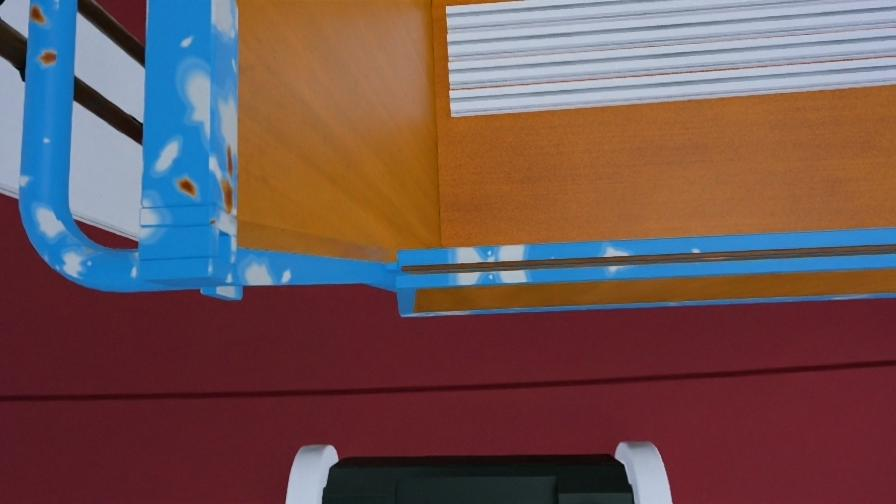

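>>> move(base={"x_m_s":-0.3,"for_s":1.5}, joints={"torso_squat_rad":0.35,"torso_pitch_rad":0.0,"head_tilt_rad":0.5,"head_pan_rad":0.0}, cameras=[])

>>> move(base={"turn_rad_s":0.785,"for_s":2.0}, cameras=["head_camera"])

Scene clock: 63.00 s.
Joint torques (N m): left_arm=[-1.58 -0.66 0.78 -0.57 -0.03 -0.57 -0.01] | right_arm=[-3.05 -0.85 -0.79 -1.45 -0.06 -0.49 0.04]
External joint torques (N m): left_arm=[-0.2 -0.81 0.77 -0.02 -0.03 -0.15 0] | right_arm=[0.55 0.27 -0.74 0.18 -0.13 0.11 0.03]
Motor temperatures (°C): left_arm=[31 28 32 36 34 33 37] | right_arm=[34 30 32 30 35 36 34]
Wrist force (N): left_arm=[-0.9 1.1 -7.5] | right_arm=[-2.3 1.1 -4.7]
Wrist torque (N m): left_arm=[-0.27 0.06 0.07] | right_arm=[-0.10 -0.05 -0.10]
Wrist force, peak (N): left_arm=[4.7 1.3 -7.3] | right_arm=[-2.5 1.5 -5.2]
move: done
base_odometry: x=+0.000 y=+0.000 heading=-0.002
lidar_m: 0.73 1.02 1.56 4.63 1.54 1.11 1.01 1.05 1.41 3.61 1.08 0.78
base_status: done (sent for 1.5 of 1.5 s)
joint_positions: torso_squat_rad=+0.350 torso_shift_rad=+0.000 torso_pitch_rad=+0.000 torso_yaw_rad=+0.000 left_shoulder_pitch_rad=+0.037 left_shoulder_roll_rad=+0.004 left_shoulder_yaw_rad=-0.043 left_elbow_rad=-0.196 left_forearm_roll_rad=-0.014 left_wrist_pitch_rad=+0.002 left_hand_roll_rad=+0.027 left_gripper_m=+0.099 right_shoulder_pitch_rad=-0.040 right_shoulder_roll_rad=-0.021 right_shoulder_yaw_rad=-0.018 right_elbow_rad=-0.235 right_forearm_roll_rad=+0.049 right_wrist_pitch_rad=-0.014 right_hand_roll_rad=+0.035 right_gripper_m=+0.099 head_pan_rad=+0.000 head_tilt_rad=+0.500
joint_status: all done
wheel_motors_off: 0
motor_effort: left_wheel=-23(26) right_wheel=+24(41)
chest: x=-0.2280 y=+0.0001 z=+1.2475 quat_wxyz=(+1.000, +0.000, +0.000, +0.000) (m; base frame)
left_hand: x=-0.1598 y=+0.2200 z=+0.5653 quat_wxyz=(+0.997, +0.000, -0.079, -0.009) (m; base frame)
right_hand: x=-0.0823 y=-0.2360 z=+0.5770 quat_wxyz=(+0.989, -0.016, -0.142, +0.041) (m; base frame)
pictures: none
No camera images: "cameras" was empty.

Scene clock: 66.90 s.
Joint torques (N m): left_arm=[-1.47 -0.75 0.75 -0.75 -0.07 -0.65 -0.04] | right_arm=[-3.14 -0.58 -0.67 -1.39 -0.12 -0.47 -0.13]
External joint torques (N m): left_arm=[-0.09 -0.9 0.74 -0.19 -0.08 -0.22 -0.03] | right_arm=[0.45 0.53 -0.62 0.24 -0.18 0.13 -0.14]
Motor temperatures (°C): left_arm=[31 28 32 36 34 33 37] | right_arm=[34 30 32 30 35 36 34]
Wrist force (N): left_arm=[-0.1 1.1 -7.8] | right_arm=[-2.8 1.0 -4.4]
Wrist torque (N m): left_arm=[-0.30 0.12 0.06] | right_arm=[-0.05 -0.11 -0.12]
Wrist force, peak (N): left_arm=[-0.2 1.5 -8.6] | right_arm=[-2.6 1.3 -5.5]
move: done
base_odometry: x=+0.000 y=+0.000 heading=+1.567
lidar_m: 4.47 1.49 1.06 1.04 1.08 1.45 3.73 1.08 0.78 0.73 1.05 1.56
base_status: done (sent for 2 of 2 s)
joint_positions: torso_squat_rad=+0.350 torso_shift_rad=+0.000 torso_pitch_rad=+0.000 torso_yaw_rad=+0.000 left_shoulder_pitch_rad=+0.037 left_shoulder_roll_rad=+0.004 left_shoulder_yaw_rad=-0.043 left_elbow_rad=-0.196 left_forearm_roll_rad=-0.014 left_wrist_pitch_rad=+0.002 left_hand_roll_rad=+0.027 left_gripper_m=+0.099 right_shoulder_pitch_rad=-0.040 right_shoulder_roll_rad=-0.021 right_shoulder_yaw_rad=-0.018 right_elbow_rad=-0.235 right_forearm_roll_rad=+0.049 right_wrist_pitch_rad=-0.014 right_hand_roll_rad=+0.035 right_gripper_m=+0.099 head_pan_rad=+0.000 head_tilt_rad=+0.500
joint_status: not commanded
wheel_motors_off: 0
motor_effort: left_wheel=+3(47) right_wheel=+23(53)
chest: x=-0.2280 y=+0.0001 z=+1.2475 quat_wxyz=(+1.000, +0.000, +0.000, +0.000) (m; base frame)
left_hand: x=-0.1598 y=+0.2200 z=+0.5653 quat_wxyz=(+0.997, +0.000, -0.079, -0.009) (m; base frame)
right_hand: x=-0.0823 y=-0.2360 z=+0.5770 quat_wxyz=(+0.989, -0.016, -0.142, +0.041) (m; base frame)
pictures: head_camera
camera_calibration:
head_camera: T_world_to_cam=[[0.00496855, -0.999503, -0.0311239, 0.0452241], [-0.428659, 0.0259909, -0.903092, 1.27059], [0.903453, 0.0178286, -0.428317, 0.751263], [0, 0, 0, 1]] pos_world=[-0.134304, -0.00121613, 1.47065]

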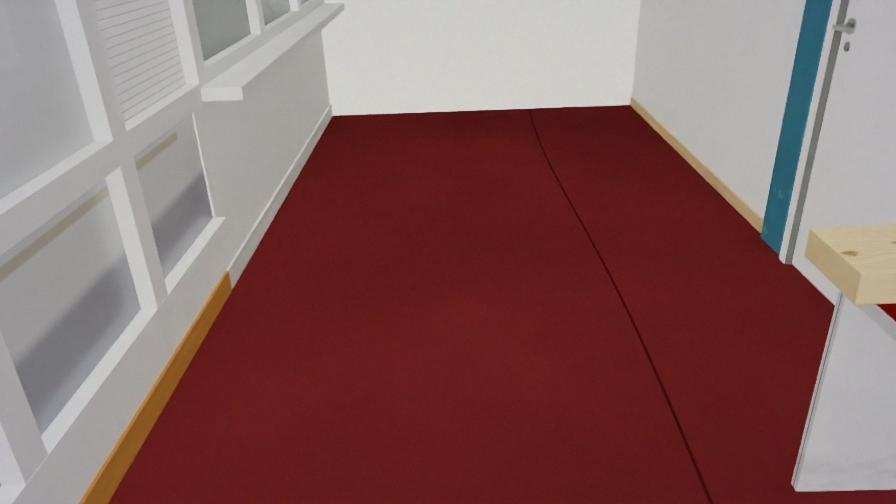

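>>> move(base={"x_m_s":0.4,"for_s":4.5}, cameras=[])

>>> move(base={"turn_rad_s":-0.785,"for_s":2.0}, joints={"head_pan_rad":-0.5}, cameras=["head_camera"])

Scene clock: 74.20 s.
Joint torques (N m): left_arm=[-1.13 -0.69 0.73 -0.57 -0.14 -0.63 -0.03] | right_arm=[-3.24 -0.79 -0.7 -1.23 -0.13 -0.58 -0.01]
External joint torques (N m): left_arm=[0.25 -0.84 0.72 -0.01 -0.15 -0.21 -0.02] | right_arm=[0.35 0.33 -0.66 0.4 -0.19 0.01 -0.02]
Motor temperatures (°C): left_arm=[31 28 32 36 34 33 37] | right_arm=[34 30 32 30 35 36 34]
Wrist force (N): left_arm=[-0.5 0.8 -8.1] | right_arm=[-2.3 1.0 -4.8]
Wrist torque (N m): left_arm=[-0.28 0.11 0.08] | right_arm=[-0.08 -0.08 -0.12]
Wrist force, peak (N): left_arm=[-0.8 1.0 -8.6] | right_arm=[-2.9 1.7 -5.3]
move: done
base_odometry: x=+0.005 y=+1.800 heading=+1.567
lidar_m: 3.78 1.55 1.11 1.07 1.13 1.50 3.02 1.50 1.00 1.43 1.50 2.07
base_status: done (sent for 4.5 of 4.5 s)
joint_positions: torso_squat_rad=+0.350 torso_shift_rad=+0.000 torso_pitch_rad=+0.000 torso_yaw_rad=+0.000 left_shoulder_pitch_rad=+0.037 left_shoulder_roll_rad=+0.004 left_shoulder_yaw_rad=-0.043 left_elbow_rad=-0.196 left_forearm_roll_rad=-0.014 left_wrist_pitch_rad=+0.002 left_hand_roll_rad=+0.027 left_gripper_m=+0.099 right_shoulder_pitch_rad=-0.040 right_shoulder_roll_rad=-0.021 right_shoulder_yaw_rad=-0.018 right_elbow_rad=-0.235 right_forearm_roll_rad=+0.049 right_wrist_pitch_rad=-0.014 right_hand_roll_rad=+0.035 right_gripper_m=+0.099 head_pan_rad=+0.000 head_tilt_rad=+0.500
joint_status: not commanded
wheel_motors_off: 0
motor_effort: left_wheel=+0(47) right_wheel=+2(48)
chest: x=-0.2280 y=+0.0001 z=+1.2475 quat_wxyz=(+1.000, +0.000, +0.000, +0.000) (m; base frame)
left_hand: x=-0.1597 y=+0.2200 z=+0.5653 quat_wxyz=(+0.997, +0.000, -0.079, -0.009) (m; base frame)
right_hand: x=-0.0823 y=-0.2360 z=+0.5770 quat_wxyz=(+0.989, -0.016, -0.142, +0.041) (m; base frame)
pictures: none
No camera images: "cameras" was empty.

Scene clock: 78.10 s.
Joint torques (N m): left_arm=[-1.35 -0.87 0.46 -0.54 -0.11 -0.64 0.04] | right_arm=[-3.32 -0.7 -0.45 -1.34 -0.07 -0.69 -0.12]
External joint torques (N m): left_arm=[0.03 -1.02 0.45 0.02 -0.12 -0.21 0.05] | right_arm=[0.28 0.42 -0.41 0.29 -0.13 -0.1 -0.13]
Motor temperatures (°C): left_arm=[31 28 32 36 34 33 37] | right_arm=[34 30 32 30 35 36 34]
Wrist force (N): left_arm=[0.0 1.5 -7.0] | right_arm=[-2.5 0.8 -4.8]
Wrist torque (N m): left_arm=[-0.31 0.14 0.09] | right_arm=[-0.07 -0.12 -0.10]
Wrist force, peak (N): left_arm=[-0.7 1.1 -8.3] | right_arm=[-2.9 1.0 -5.4]
move: done
base_odometry: x=+0.005 y=+1.800 heading=-0.002
lidar_m: 1.43 1.50 2.04 3.83 1.61 1.14 1.05 1.10 1.46 3.72 1.51 1.00
base_status: done (sent for 2 of 2 s)
joint_positions: torso_squat_rad=+0.350 torso_shift_rad=+0.000 torso_pitch_rad=+0.000 torso_yaw_rad=+0.000 left_shoulder_pitch_rad=+0.037 left_shoulder_roll_rad=+0.004 left_shoulder_yaw_rad=-0.043 left_elbow_rad=-0.196 left_forearm_roll_rad=-0.014 left_wrist_pitch_rad=+0.002 left_hand_roll_rad=+0.027 left_gripper_m=+0.099 right_shoulder_pitch_rad=-0.040 right_shoulder_roll_rad=-0.021 right_shoulder_yaw_rad=-0.018 right_elbow_rad=-0.235 right_forearm_roll_rad=+0.049 right_wrist_pitch_rad=-0.014 right_hand_roll_rad=+0.035 right_gripper_m=+0.099 head_pan_rad=-0.500 head_tilt_rad=+0.500
joint_status: all done
wheel_motors_off: 0
motor_effort: left_wheel=+20(44) right_wheel=+6(49)
chest: x=-0.2280 y=+0.0001 z=+1.2475 quat_wxyz=(+1.000, +0.000, +0.000, +0.000) (m; base frame)
left_hand: x=-0.1597 y=+0.2200 z=+0.5653 quat_wxyz=(+0.997, +0.000, -0.079, -0.009) (m; base frame)
right_hand: x=-0.0823 y=-0.2359 z=+0.5770 quat_wxyz=(+0.989, -0.016, -0.142, +0.041) (m; base frame)
pictures: head_camera
camera_calibration:
head_camera: T_world_to_cam=[[-0.474783, -0.879552, -0.0311185, -0.0536172], [-0.363715, 0.228286, -0.903104, 1.28397], [0.801431, -0.41746, -0.428293, 0.730246], [0, 0, 0, 1]] pos_world=[-0.143699, -0.0354222, 1.47065]

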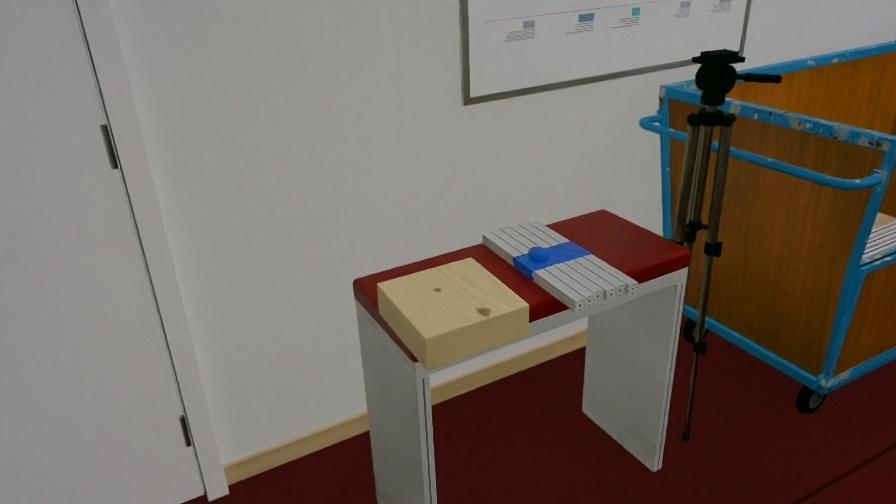

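>>> move(base={"turn_rad_s":-0.785,"for_s":2.0}, cameras=[])

>>> move(base={"x_m_s":0.294,"for_s":2.0}, cameras=[])

>>> move(base={"turn_rad_s":0.785,"for_s":2.0}, joints={"head_pan_rad":0,"head_tilt_rad":0.7}, cameras=["head_camera"])

Scene clock: 95.47 s.
Joint torques (N m): left_arm=[-1.44 -0.65 0.54 -0.58 -0.04 -0.57 0.04] | right_arm=[-2.98 -0.64 -1.08 -1.33 -0.11 -0.66 0.15]
External joint torques (N m): left_arm=[-0.06 -0.8 0.52 -0.03 -0.04 -0.15 0.05] | right_arm=[0.62 0.48 -1.04 0.3 -0.17 -0.06 0.14]
Motor temperatures (°C): left_arm=[31 28 32 36 34 32 37] | right_arm=[34 30 32 30 35 36 34]
Wrist force (N): left_arm=[0.0 1.0 -7.3] | right_arm=[-2.2 0.8 -4.8]
Wrist torque (N m): left_arm=[-0.30 0.14 0.11] | right_arm=[-0.07 -0.05 -0.10]
Wrist force, peak (N): left_arm=[-0.2 1.4 -8.6] | right_arm=[-2.9 0.7 -5.7]
move: done
base_odometry: x=+0.005 y=+1.800 heading=-1.572
lidar_m: 3.60 1.51 1.01 1.48 1.55 2.06 3.79 1.58 1.11 1.05 1.08 1.44
base_status: done (sent for 2 of 2 s)
joint_positions: torso_squat_rad=+0.350 torso_shift_rad=+0.000 torso_pitch_rad=+0.000 torso_yaw_rad=+0.000 left_shoulder_pitch_rad=+0.037 left_shoulder_roll_rad=+0.004 left_shoulder_yaw_rad=-0.043 left_elbow_rad=-0.196 left_forearm_roll_rad=-0.014 left_wrist_pitch_rad=+0.002 left_hand_roll_rad=+0.027 left_gripper_m=+0.099 right_shoulder_pitch_rad=-0.040 right_shoulder_roll_rad=-0.021 right_shoulder_yaw_rad=-0.018 right_elbow_rad=-0.235 right_forearm_roll_rad=+0.049 right_wrist_pitch_rad=-0.014 right_hand_roll_rad=+0.035 right_gripper_m=+0.099 head_pan_rad=-0.500 head_tilt_rad=+0.500
joint_status: not commanded
wheel_motors_off: 0
motor_effort: left_wheel=+23(42) right_wheel=+5(14)
chest: x=-0.2280 y=+0.0001 z=+1.2475 quat_wxyz=(+1.000, +0.000, +0.000, +0.000) (m; base frame)
left_hand: x=-0.1598 y=+0.2200 z=+0.5653 quat_wxyz=(+0.997, +0.000, -0.079, -0.009) (m; base frame)
right_hand: x=-0.0823 y=-0.2359 z=+0.5770 quat_wxyz=(+0.989, -0.016, -0.142, +0.041) (m; base frame)
pictures: none
No camera images: "cameras" was empty.

Scene clock: 98.57 s.
Joint torques (N m): left_arm=[-1.25 -0.62 0.81 -0.53 -0.08 -0.59 -0.03] | right_arm=[-2.98 -0.65 -0.82 -1.4 -0.22 -0.48 0.05]
External joint torques (N m): left_arm=[0.12 -0.78 0.8 0.03 -0.09 -0.16 -0.02] | right_arm=[0.61 0.47 -0.78 0.23 -0.28 0.11 0.04]
Motor temperatures (°C): left_arm=[31 28 32 36 34 32 37] | right_arm=[34 30 32 30 35 36 34]
Wrist force (N): left_arm=[-0.5 0.6 -7.5] | right_arm=[-3.1 1.0 -4.8]
Wrist torque (N m): left_arm=[-0.23 0.10 0.07] | right_arm=[-0.10 -0.17 -0.10]
Wrist force, peak (N): left_arm=[-0.2 1.1 -8.4] | right_arm=[-3.1 1.5 -5.3]
move: done
base_odometry: x=+0.004 y=+1.212 heading=-1.573
lidar_m: 3.46 1.34 1.11 0.93 1.57 2.06 4.38 1.54 1.09 1.03 1.06 1.41
base_status: done (sent for 2 of 2 s)
joint_positions: torso_squat_rad=+0.350 torso_shift_rad=+0.000 torso_pitch_rad=+0.000 torso_yaw_rad=+0.000 left_shoulder_pitch_rad=+0.037 left_shoulder_roll_rad=+0.004 left_shoulder_yaw_rad=-0.043 left_elbow_rad=-0.196 left_forearm_roll_rad=-0.014 left_wrist_pitch_rad=+0.002 left_hand_roll_rad=+0.027 left_gripper_m=+0.099 right_shoulder_pitch_rad=-0.040 right_shoulder_roll_rad=-0.021 right_shoulder_yaw_rad=-0.018 right_elbow_rad=-0.235 right_forearm_roll_rad=+0.049 right_wrist_pitch_rad=-0.014 right_hand_roll_rad=+0.035 right_gripper_m=+0.099 head_pan_rad=-0.500 head_tilt_rad=+0.500
joint_status: not commanded
wheel_motors_off: 0
motor_effort: left_wheel=-10(47) right_wheel=+14(47)
chest: x=-0.2280 y=+0.0001 z=+1.2475 quat_wxyz=(+1.000, +0.000, +0.000, +0.000) (m; base frame)
left_hand: x=-0.1597 y=+0.2200 z=+0.5653 quat_wxyz=(+0.997, +0.000, -0.079, -0.009) (m; base frame)
right_hand: x=-0.0823 y=-0.2359 z=+0.5770 quat_wxyz=(+0.989, -0.016, -0.142, +0.041) (m; base frame)
pictures: none
No camera images: "cameras" was empty.

Scene clock: 102.47 s.
Joint torques (N m): left_arm=[-1.37 -0.68 0.62 -0.52 -0.12 -0.65 -0.05] | right_arm=[-3.55 -0.79 -0.73 -1.44 -0.01 -0.63 -0.14]
External joint torques (N m): left_arm=[0.01 -0.84 0.61 0.04 -0.13 -0.23 -0.04] | right_arm=[0.05 0.32 -0.69 0.19 -0.07 -0.04 -0.15]
Motor temperatures (°C): left_arm=[31 28 32 36 34 32 37] | right_arm=[34 30 32 30 35 36 34]
Wrist force (N): left_arm=[-0.6 1.1 -7.7] | right_arm=[-2.8 0.9 -4.6]
Wrist torque (N m): left_arm=[-0.24 0.07 0.07] | right_arm=[-0.06 -0.09 -0.07]
Wrist force, peak (N): left_arm=[-0.3 1.6 -8.3] | right_arm=[-3.0 1.5 -5.3]
move: done
base_odometry: x=+0.004 y=+1.212 heading=-0.003
lidar_m: 0.88 1.54 2.04 4.40 1.56 1.12 1.03 1.05 1.41 3.60 1.34 1.12
base_status: done (sent for 2 of 2 s)
joint_positions: torso_squat_rad=+0.350 torso_shift_rad=+0.000 torso_pitch_rad=+0.000 torso_yaw_rad=+0.000 left_shoulder_pitch_rad=+0.037 left_shoulder_roll_rad=+0.004 left_shoulder_yaw_rad=-0.043 left_elbow_rad=-0.196 left_forearm_roll_rad=-0.014 left_wrist_pitch_rad=+0.002 left_hand_roll_rad=+0.027 left_gripper_m=+0.099 right_shoulder_pitch_rad=-0.040 right_shoulder_roll_rad=-0.021 right_shoulder_yaw_rad=-0.018 right_elbow_rad=-0.235 right_forearm_roll_rad=+0.049 right_wrist_pitch_rad=-0.014 right_hand_roll_rad=+0.035 right_gripper_m=+0.099 head_pan_rad=+0.000 head_tilt_rad=+0.700
joint_status: all done
wheel_motors_off: 0
motor_effort: left_wheel=+5(45) right_wheel=+21(42)
chest: x=-0.2280 y=+0.0001 z=+1.2475 quat_wxyz=(+1.000, +0.000, +0.000, +0.000) (m; base frame)
left_hand: x=-0.1597 y=+0.2200 z=+0.5653 quat_wxyz=(+0.997, +0.000, -0.079, -0.009) (m; base frame)
right_hand: x=-0.0823 y=-0.2360 z=+0.5770 quat_wxyz=(+0.989, -0.016, -0.142, +0.041) (m; base frame)
pictures: head_camera
camera_calibration:
head_camera: T_world_to_cam=[[-0.00132838, -0.999503, -0.0314973, 0.0444647], [-0.599523, 0.0260051, -0.799935, 1.08608], [0.800357, 0.0178208, -0.599259, 0.97746], [0, 0, 0, 1]] pos_world=[-0.131129, -0.00122002, 1.45594]

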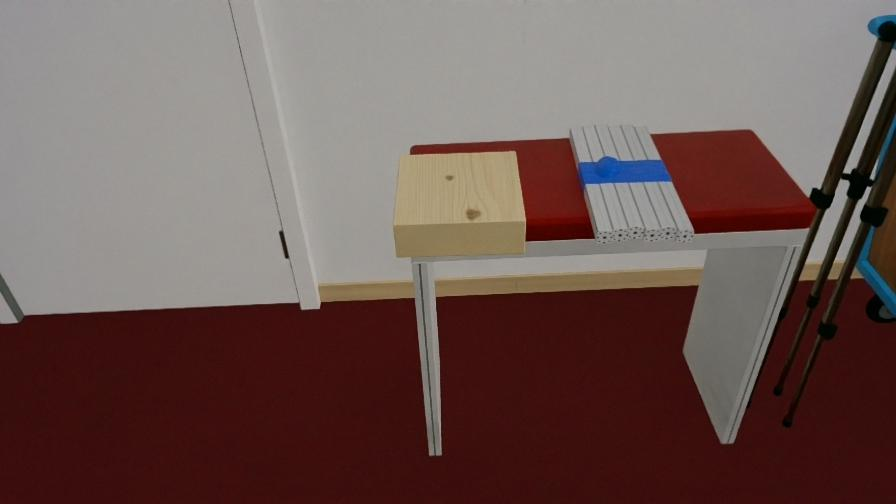

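>>> move(joints={"torso_squat_rad":0.6,"torso_pitch_rad":0.4,"head_tilt_rad":0.6,"left_shoulder_roll_rad":0.35,"right_shoulder_roll_rad":-0.35,"left_elbow_rad":-1.6,"right_elbow_rad":-1.6}, cameras=[])

>>> move(target={"side":"left","x":0.31,"y":0.22,"z":0.93,"quat_wxyz":[0.9986,-0.0523,0,0]}, min_time_s=2.5, cameras=[])

>>> move(target={"side":"right","x":0.31,"y":-0.22,"z":0.93,"quat_wxyz":[0.9986,0.0523,0,0]}, min_time_s=2.5)

Scene clock: 109.80 s.
Joint torques (N m): left_arm=[-1.9 4.32 4.41 -8.28 -0.03 -1.94 -0.04] | right_arm=[-2.96 -7.24 -3.77 -9.07 0.14 -1.74 0.19]
External joint torques (N m): left_arm=[0.54 -1.37 0.66 0.52 -0.08 -0.18 0] | right_arm=[0.59 -0.6 0.2 -0.36 -0.04 -0.04 0.15]
Motor temperatures (°C): left_arm=[31 28 32 36 34 32 37] | right_arm=[34 30 32 30 35 36 34]
Wrist force (N): left_arm=[-4.6 -0.3 -4.4] | right_arm=[-6.2 3.7 -0.5]
Wrist torque (N m): left_arm=[-0.22 -0.12 0.15] | right_arm=[-0.30 -0.29 -0.13]
Wrist force, peak (N): left_arm=[-0.2 1.6 -8.5] | right_arm=[-6.6 3.5 -1.1]
move: done
base_odometry: x=+0.004 y=+1.212 heading=-0.003
lidar_m: 0.89 1.54 2.01 4.41 1.58 1.10 1.02 1.06 1.42 3.59 1.34 1.10
base_status: not commanded
joint_positions: torso_squat_rad=+0.600 torso_shift_rad=+0.000 torso_pitch_rad=+0.400 torso_yaw_rad=+0.000 left_shoulder_pitch_rad=+0.037 left_shoulder_roll_rad=+0.350 left_shoulder_yaw_rad=-0.043 left_elbow_rad=-1.600 left_forearm_roll_rad=-0.014 left_wrist_pitch_rad=+0.002 left_hand_roll_rad=+0.027 left_gripper_m=+0.099 right_shoulder_pitch_rad=-0.040 right_shoulder_roll_rad=-0.350 right_shoulder_yaw_rad=-0.018 right_elbow_rad=-1.600 right_forearm_roll_rad=+0.049 right_wrist_pitch_rad=-0.014 right_hand_roll_rad=+0.035 right_gripper_m=+0.099 head_pan_rad=+0.000 head_tilt_rad=+0.600
joint_status: all done
wheel_motors_off: 0
motor_effort: left_wheel=+3(8) right_wheel=+19(25)
chest: x=-0.1075 y=+0.0001 z=+1.1432 quat_wxyz=(+0.980, +0.000, +0.199, +0.000) (m; base frame)
left_hand: x=+0.2732 y=+0.3060 z=+0.7425 quat_wxyz=(+0.826, +0.075, -0.537, -0.150) (m; base frame)
right_hand: x=+0.3141 y=-0.3208 z=+0.7814 quat_wxyz=(+0.790, -0.122, -0.574, +0.178) (m; base frame)
pictures: none
No camera images: "cameras" was empty.

Scene clock: 112.63 s.
Joint torques (N m): left_arm=[-15.84 8.58 7.76 -5.01 0.01 -0.51 0.06] | right_arm=[-2.99 -6.81 -4.12 -9.19 0.05 -1.84 -0.15]
External joint torques (N m): left_arm=[1 -1.55 -0.38 -0.05 -0.17 -0.3 0.06] | right_arm=[0.56 -0.17 -0.14 -0.48 -0.12 -0.14 -0.19]
Motor temperatures (°C): left_arm=[31 28 32 36 34 32 37] | right_arm=[34 30 32 30 35 36 34]
Wrist force (N): left_arm=[1.0 2.3 -7.2] | right_arm=[-6.1 3.6 -1.0]
Wrist torque (N m): left_arm=[-0.38 0.21 0.08] | right_arm=[-0.31 -0.30 -0.13]
Wrist force, peak (N): left_arm=[0.0 2.3 -8.3] | right_arm=[-6.6 3.6 -1.3]
move: done
base_odometry: x=+0.004 y=+1.212 heading=-0.003
lidar_m: 0.89 1.53 2.03 4.41 1.57 1.12 1.03 1.05 1.40 3.59 1.34 1.11
base_status: not commanded
joint_positions: torso_squat_rad=+0.600 torso_shift_rad=+0.000 torso_pitch_rad=+0.400 torso_yaw_rad=+0.000 left_shoulder_pitch_rad=-0.985 left_shoulder_roll_rad=+0.837 left_shoulder_yaw_rad=-0.268 left_elbow_rad=-1.739 left_forearm_roll_rad=+1.077 left_wrist_pitch_rad=+1.919 left_hand_roll_rad=+0.700 left_gripper_m=+0.099 right_shoulder_pitch_rad=-0.040 right_shoulder_roll_rad=-0.350 right_shoulder_yaw_rad=-0.018 right_elbow_rad=-1.600 right_forearm_roll_rad=+0.049 right_wrist_pitch_rad=-0.014 right_hand_roll_rad=+0.035 right_gripper_m=+0.099 head_pan_rad=+0.000 head_tilt_rad=+0.600
joint_status: all done
wheel_motors_off: 0
motor_effort: left_wheel=+3(4) right_wheel=+20(21)
chest: x=-0.1075 y=+0.0001 z=+1.1432 quat_wxyz=(+0.980, +0.000, +0.199, +0.000) (m; base frame)
left_hand: x=+0.3101 y=+0.2202 z=+0.9302 quat_wxyz=(+0.999, -0.052, -0.001, +0.000) (m; base frame)
left_hand_status: reached (checked arc, planned for 2.5 s): 0 mm and 0.1 deg off.
right_hand: x=+0.3141 y=-0.3208 z=+0.7814 quat_wxyz=(+0.790, -0.122, -0.574, +0.178) (m; base frame)
pictures: none
No camera images: "cameras" was empty.

Scene clock: 115.47 s.
Joint torques (N m): left_arm=[-15.44 8.37 8.11 -5.05 0.07 -0.41 0.1] | right_arm=[-17.75 -11.64 -6.72 -5.57 0.05 -0.08 -0.1]
External joint torques (N m): left_arm=[1.4 -1.76 -0.04 -0.08 -0.11 -0.2 0.1] | right_arm=[-1.19 -1.12 1 -0.79 -0.02 0.07 -0.11]
Motor temperatures (°C): left_arm=[31 28 32 36 34 32 37] | right_arm=[34 30 32 30 35 36 34]
Wrist force (N): left_arm=[0.4 1.6 -8.0] | right_arm=[-0.9 0.4 -5.2]
Wrist torque (N m): left_arm=[-0.30 0.13 0.12] | right_arm=[-0.05 -0.02 -0.07]
Wrist force, peak (N): left_arm=[1.3 1.6 -8.5] | right_arm=[-6.8 3.7 -1.3]
move: done
base_odometry: x=+0.004 y=+1.212 heading=-0.003
lidar_m: 0.90 1.54 2.02 4.41 1.57 1.12 1.02 1.06 1.42 3.60 1.35 1.11
base_status: not commanded
joint_positions: torso_squat_rad=+0.600 torso_shift_rad=+0.000 torso_pitch_rad=+0.400 torso_yaw_rad=+0.000 left_shoulder_pitch_rad=-0.985 left_shoulder_roll_rad=+0.837 left_shoulder_yaw_rad=-0.268 left_elbow_rad=-1.739 left_forearm_roll_rad=+1.077 left_wrist_pitch_rad=+1.919 left_hand_roll_rad=+0.700 left_gripper_m=+0.099 right_shoulder_pitch_rad=-0.985 right_shoulder_roll_rad=-0.836 right_shoulder_yaw_rad=+0.268 right_elbow_rad=-1.737 right_forearm_roll_rad=-1.078 right_wrist_pitch_rad=+1.919 right_hand_roll_rad=-0.699 right_gripper_m=+0.099 head_pan_rad=+0.000 head_tilt_rad=+0.600
joint_status: all done
wheel_motors_off: 0
motor_effort: left_wheel=+2(4) right_wheel=+19(21)
chest: x=-0.1075 y=+0.0001 z=+1.1432 quat_wxyz=(+0.980, +0.000, +0.199, +0.000) (m; base frame)
left_hand: x=+0.3101 y=+0.2202 z=+0.9302 quat_wxyz=(+0.999, -0.052, -0.001, +0.000) (m; base frame)
right_hand: x=+0.3099 y=-0.2200 z=+0.9300 quat_wxyz=(+0.999, +0.053, +0.000, +0.000) (m; base frame)
right_hand_status: reached (checked arc, planned for 2.5 s): 0 mm and 0.0 deg off.
pictures: head_camera, left_wrist_camera, right_wrist_camera
camera_calibration:
head_camera: T_world_to_cam=[[-0.0106049, -0.999502, -0.0297046, 0.0382045], [-0.809134, 0.0260318, -0.587047, 0.818359], [0.587529, 0.0178094, -0.809007, 1.01766], [0, 0, 0, 1]] pos_world=[0.0646645, -0.00124178, 1.30484]
left_wrist_camera: T_world_to_cam=[[0.999599, 0.0264975, -0.0100143, -0.307016], [0.0276383, -0.834854, 0.549778, -0.307127], [0.00620724, -0.549834, -0.835251, 0.968601], [0, 0, 0, 1]] pos_world=[0.309369, 0.284299, 0.974802]
right_wrist_camera: T_world_to_cam=[[-0.999234, -0.0257643, -0.029448, 0.330186], [-0.038227, 0.803373, 0.594248, -0.336974], [0.0083473, 0.594919, -0.803742, 0.947925], [0, 0, 0, 1]] pos_world=[0.309139, -0.284715, 0.971857]

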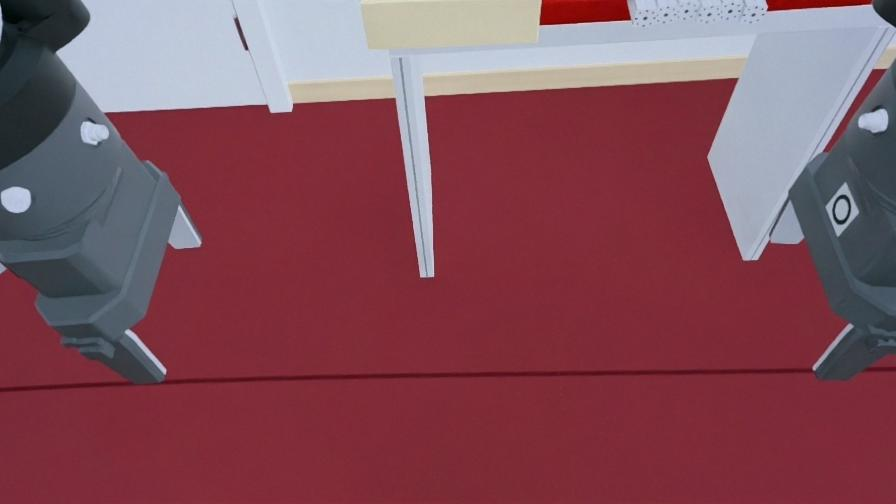

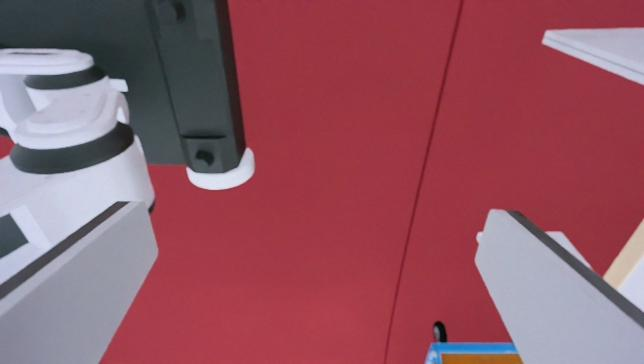

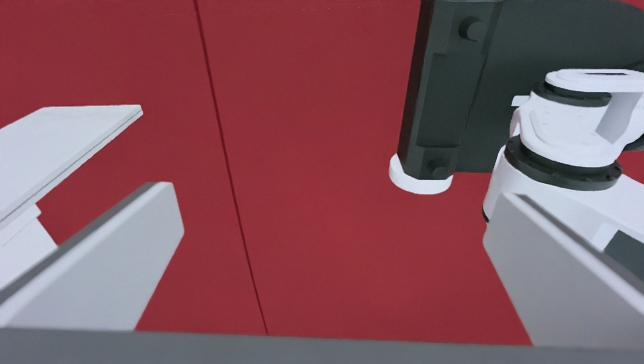

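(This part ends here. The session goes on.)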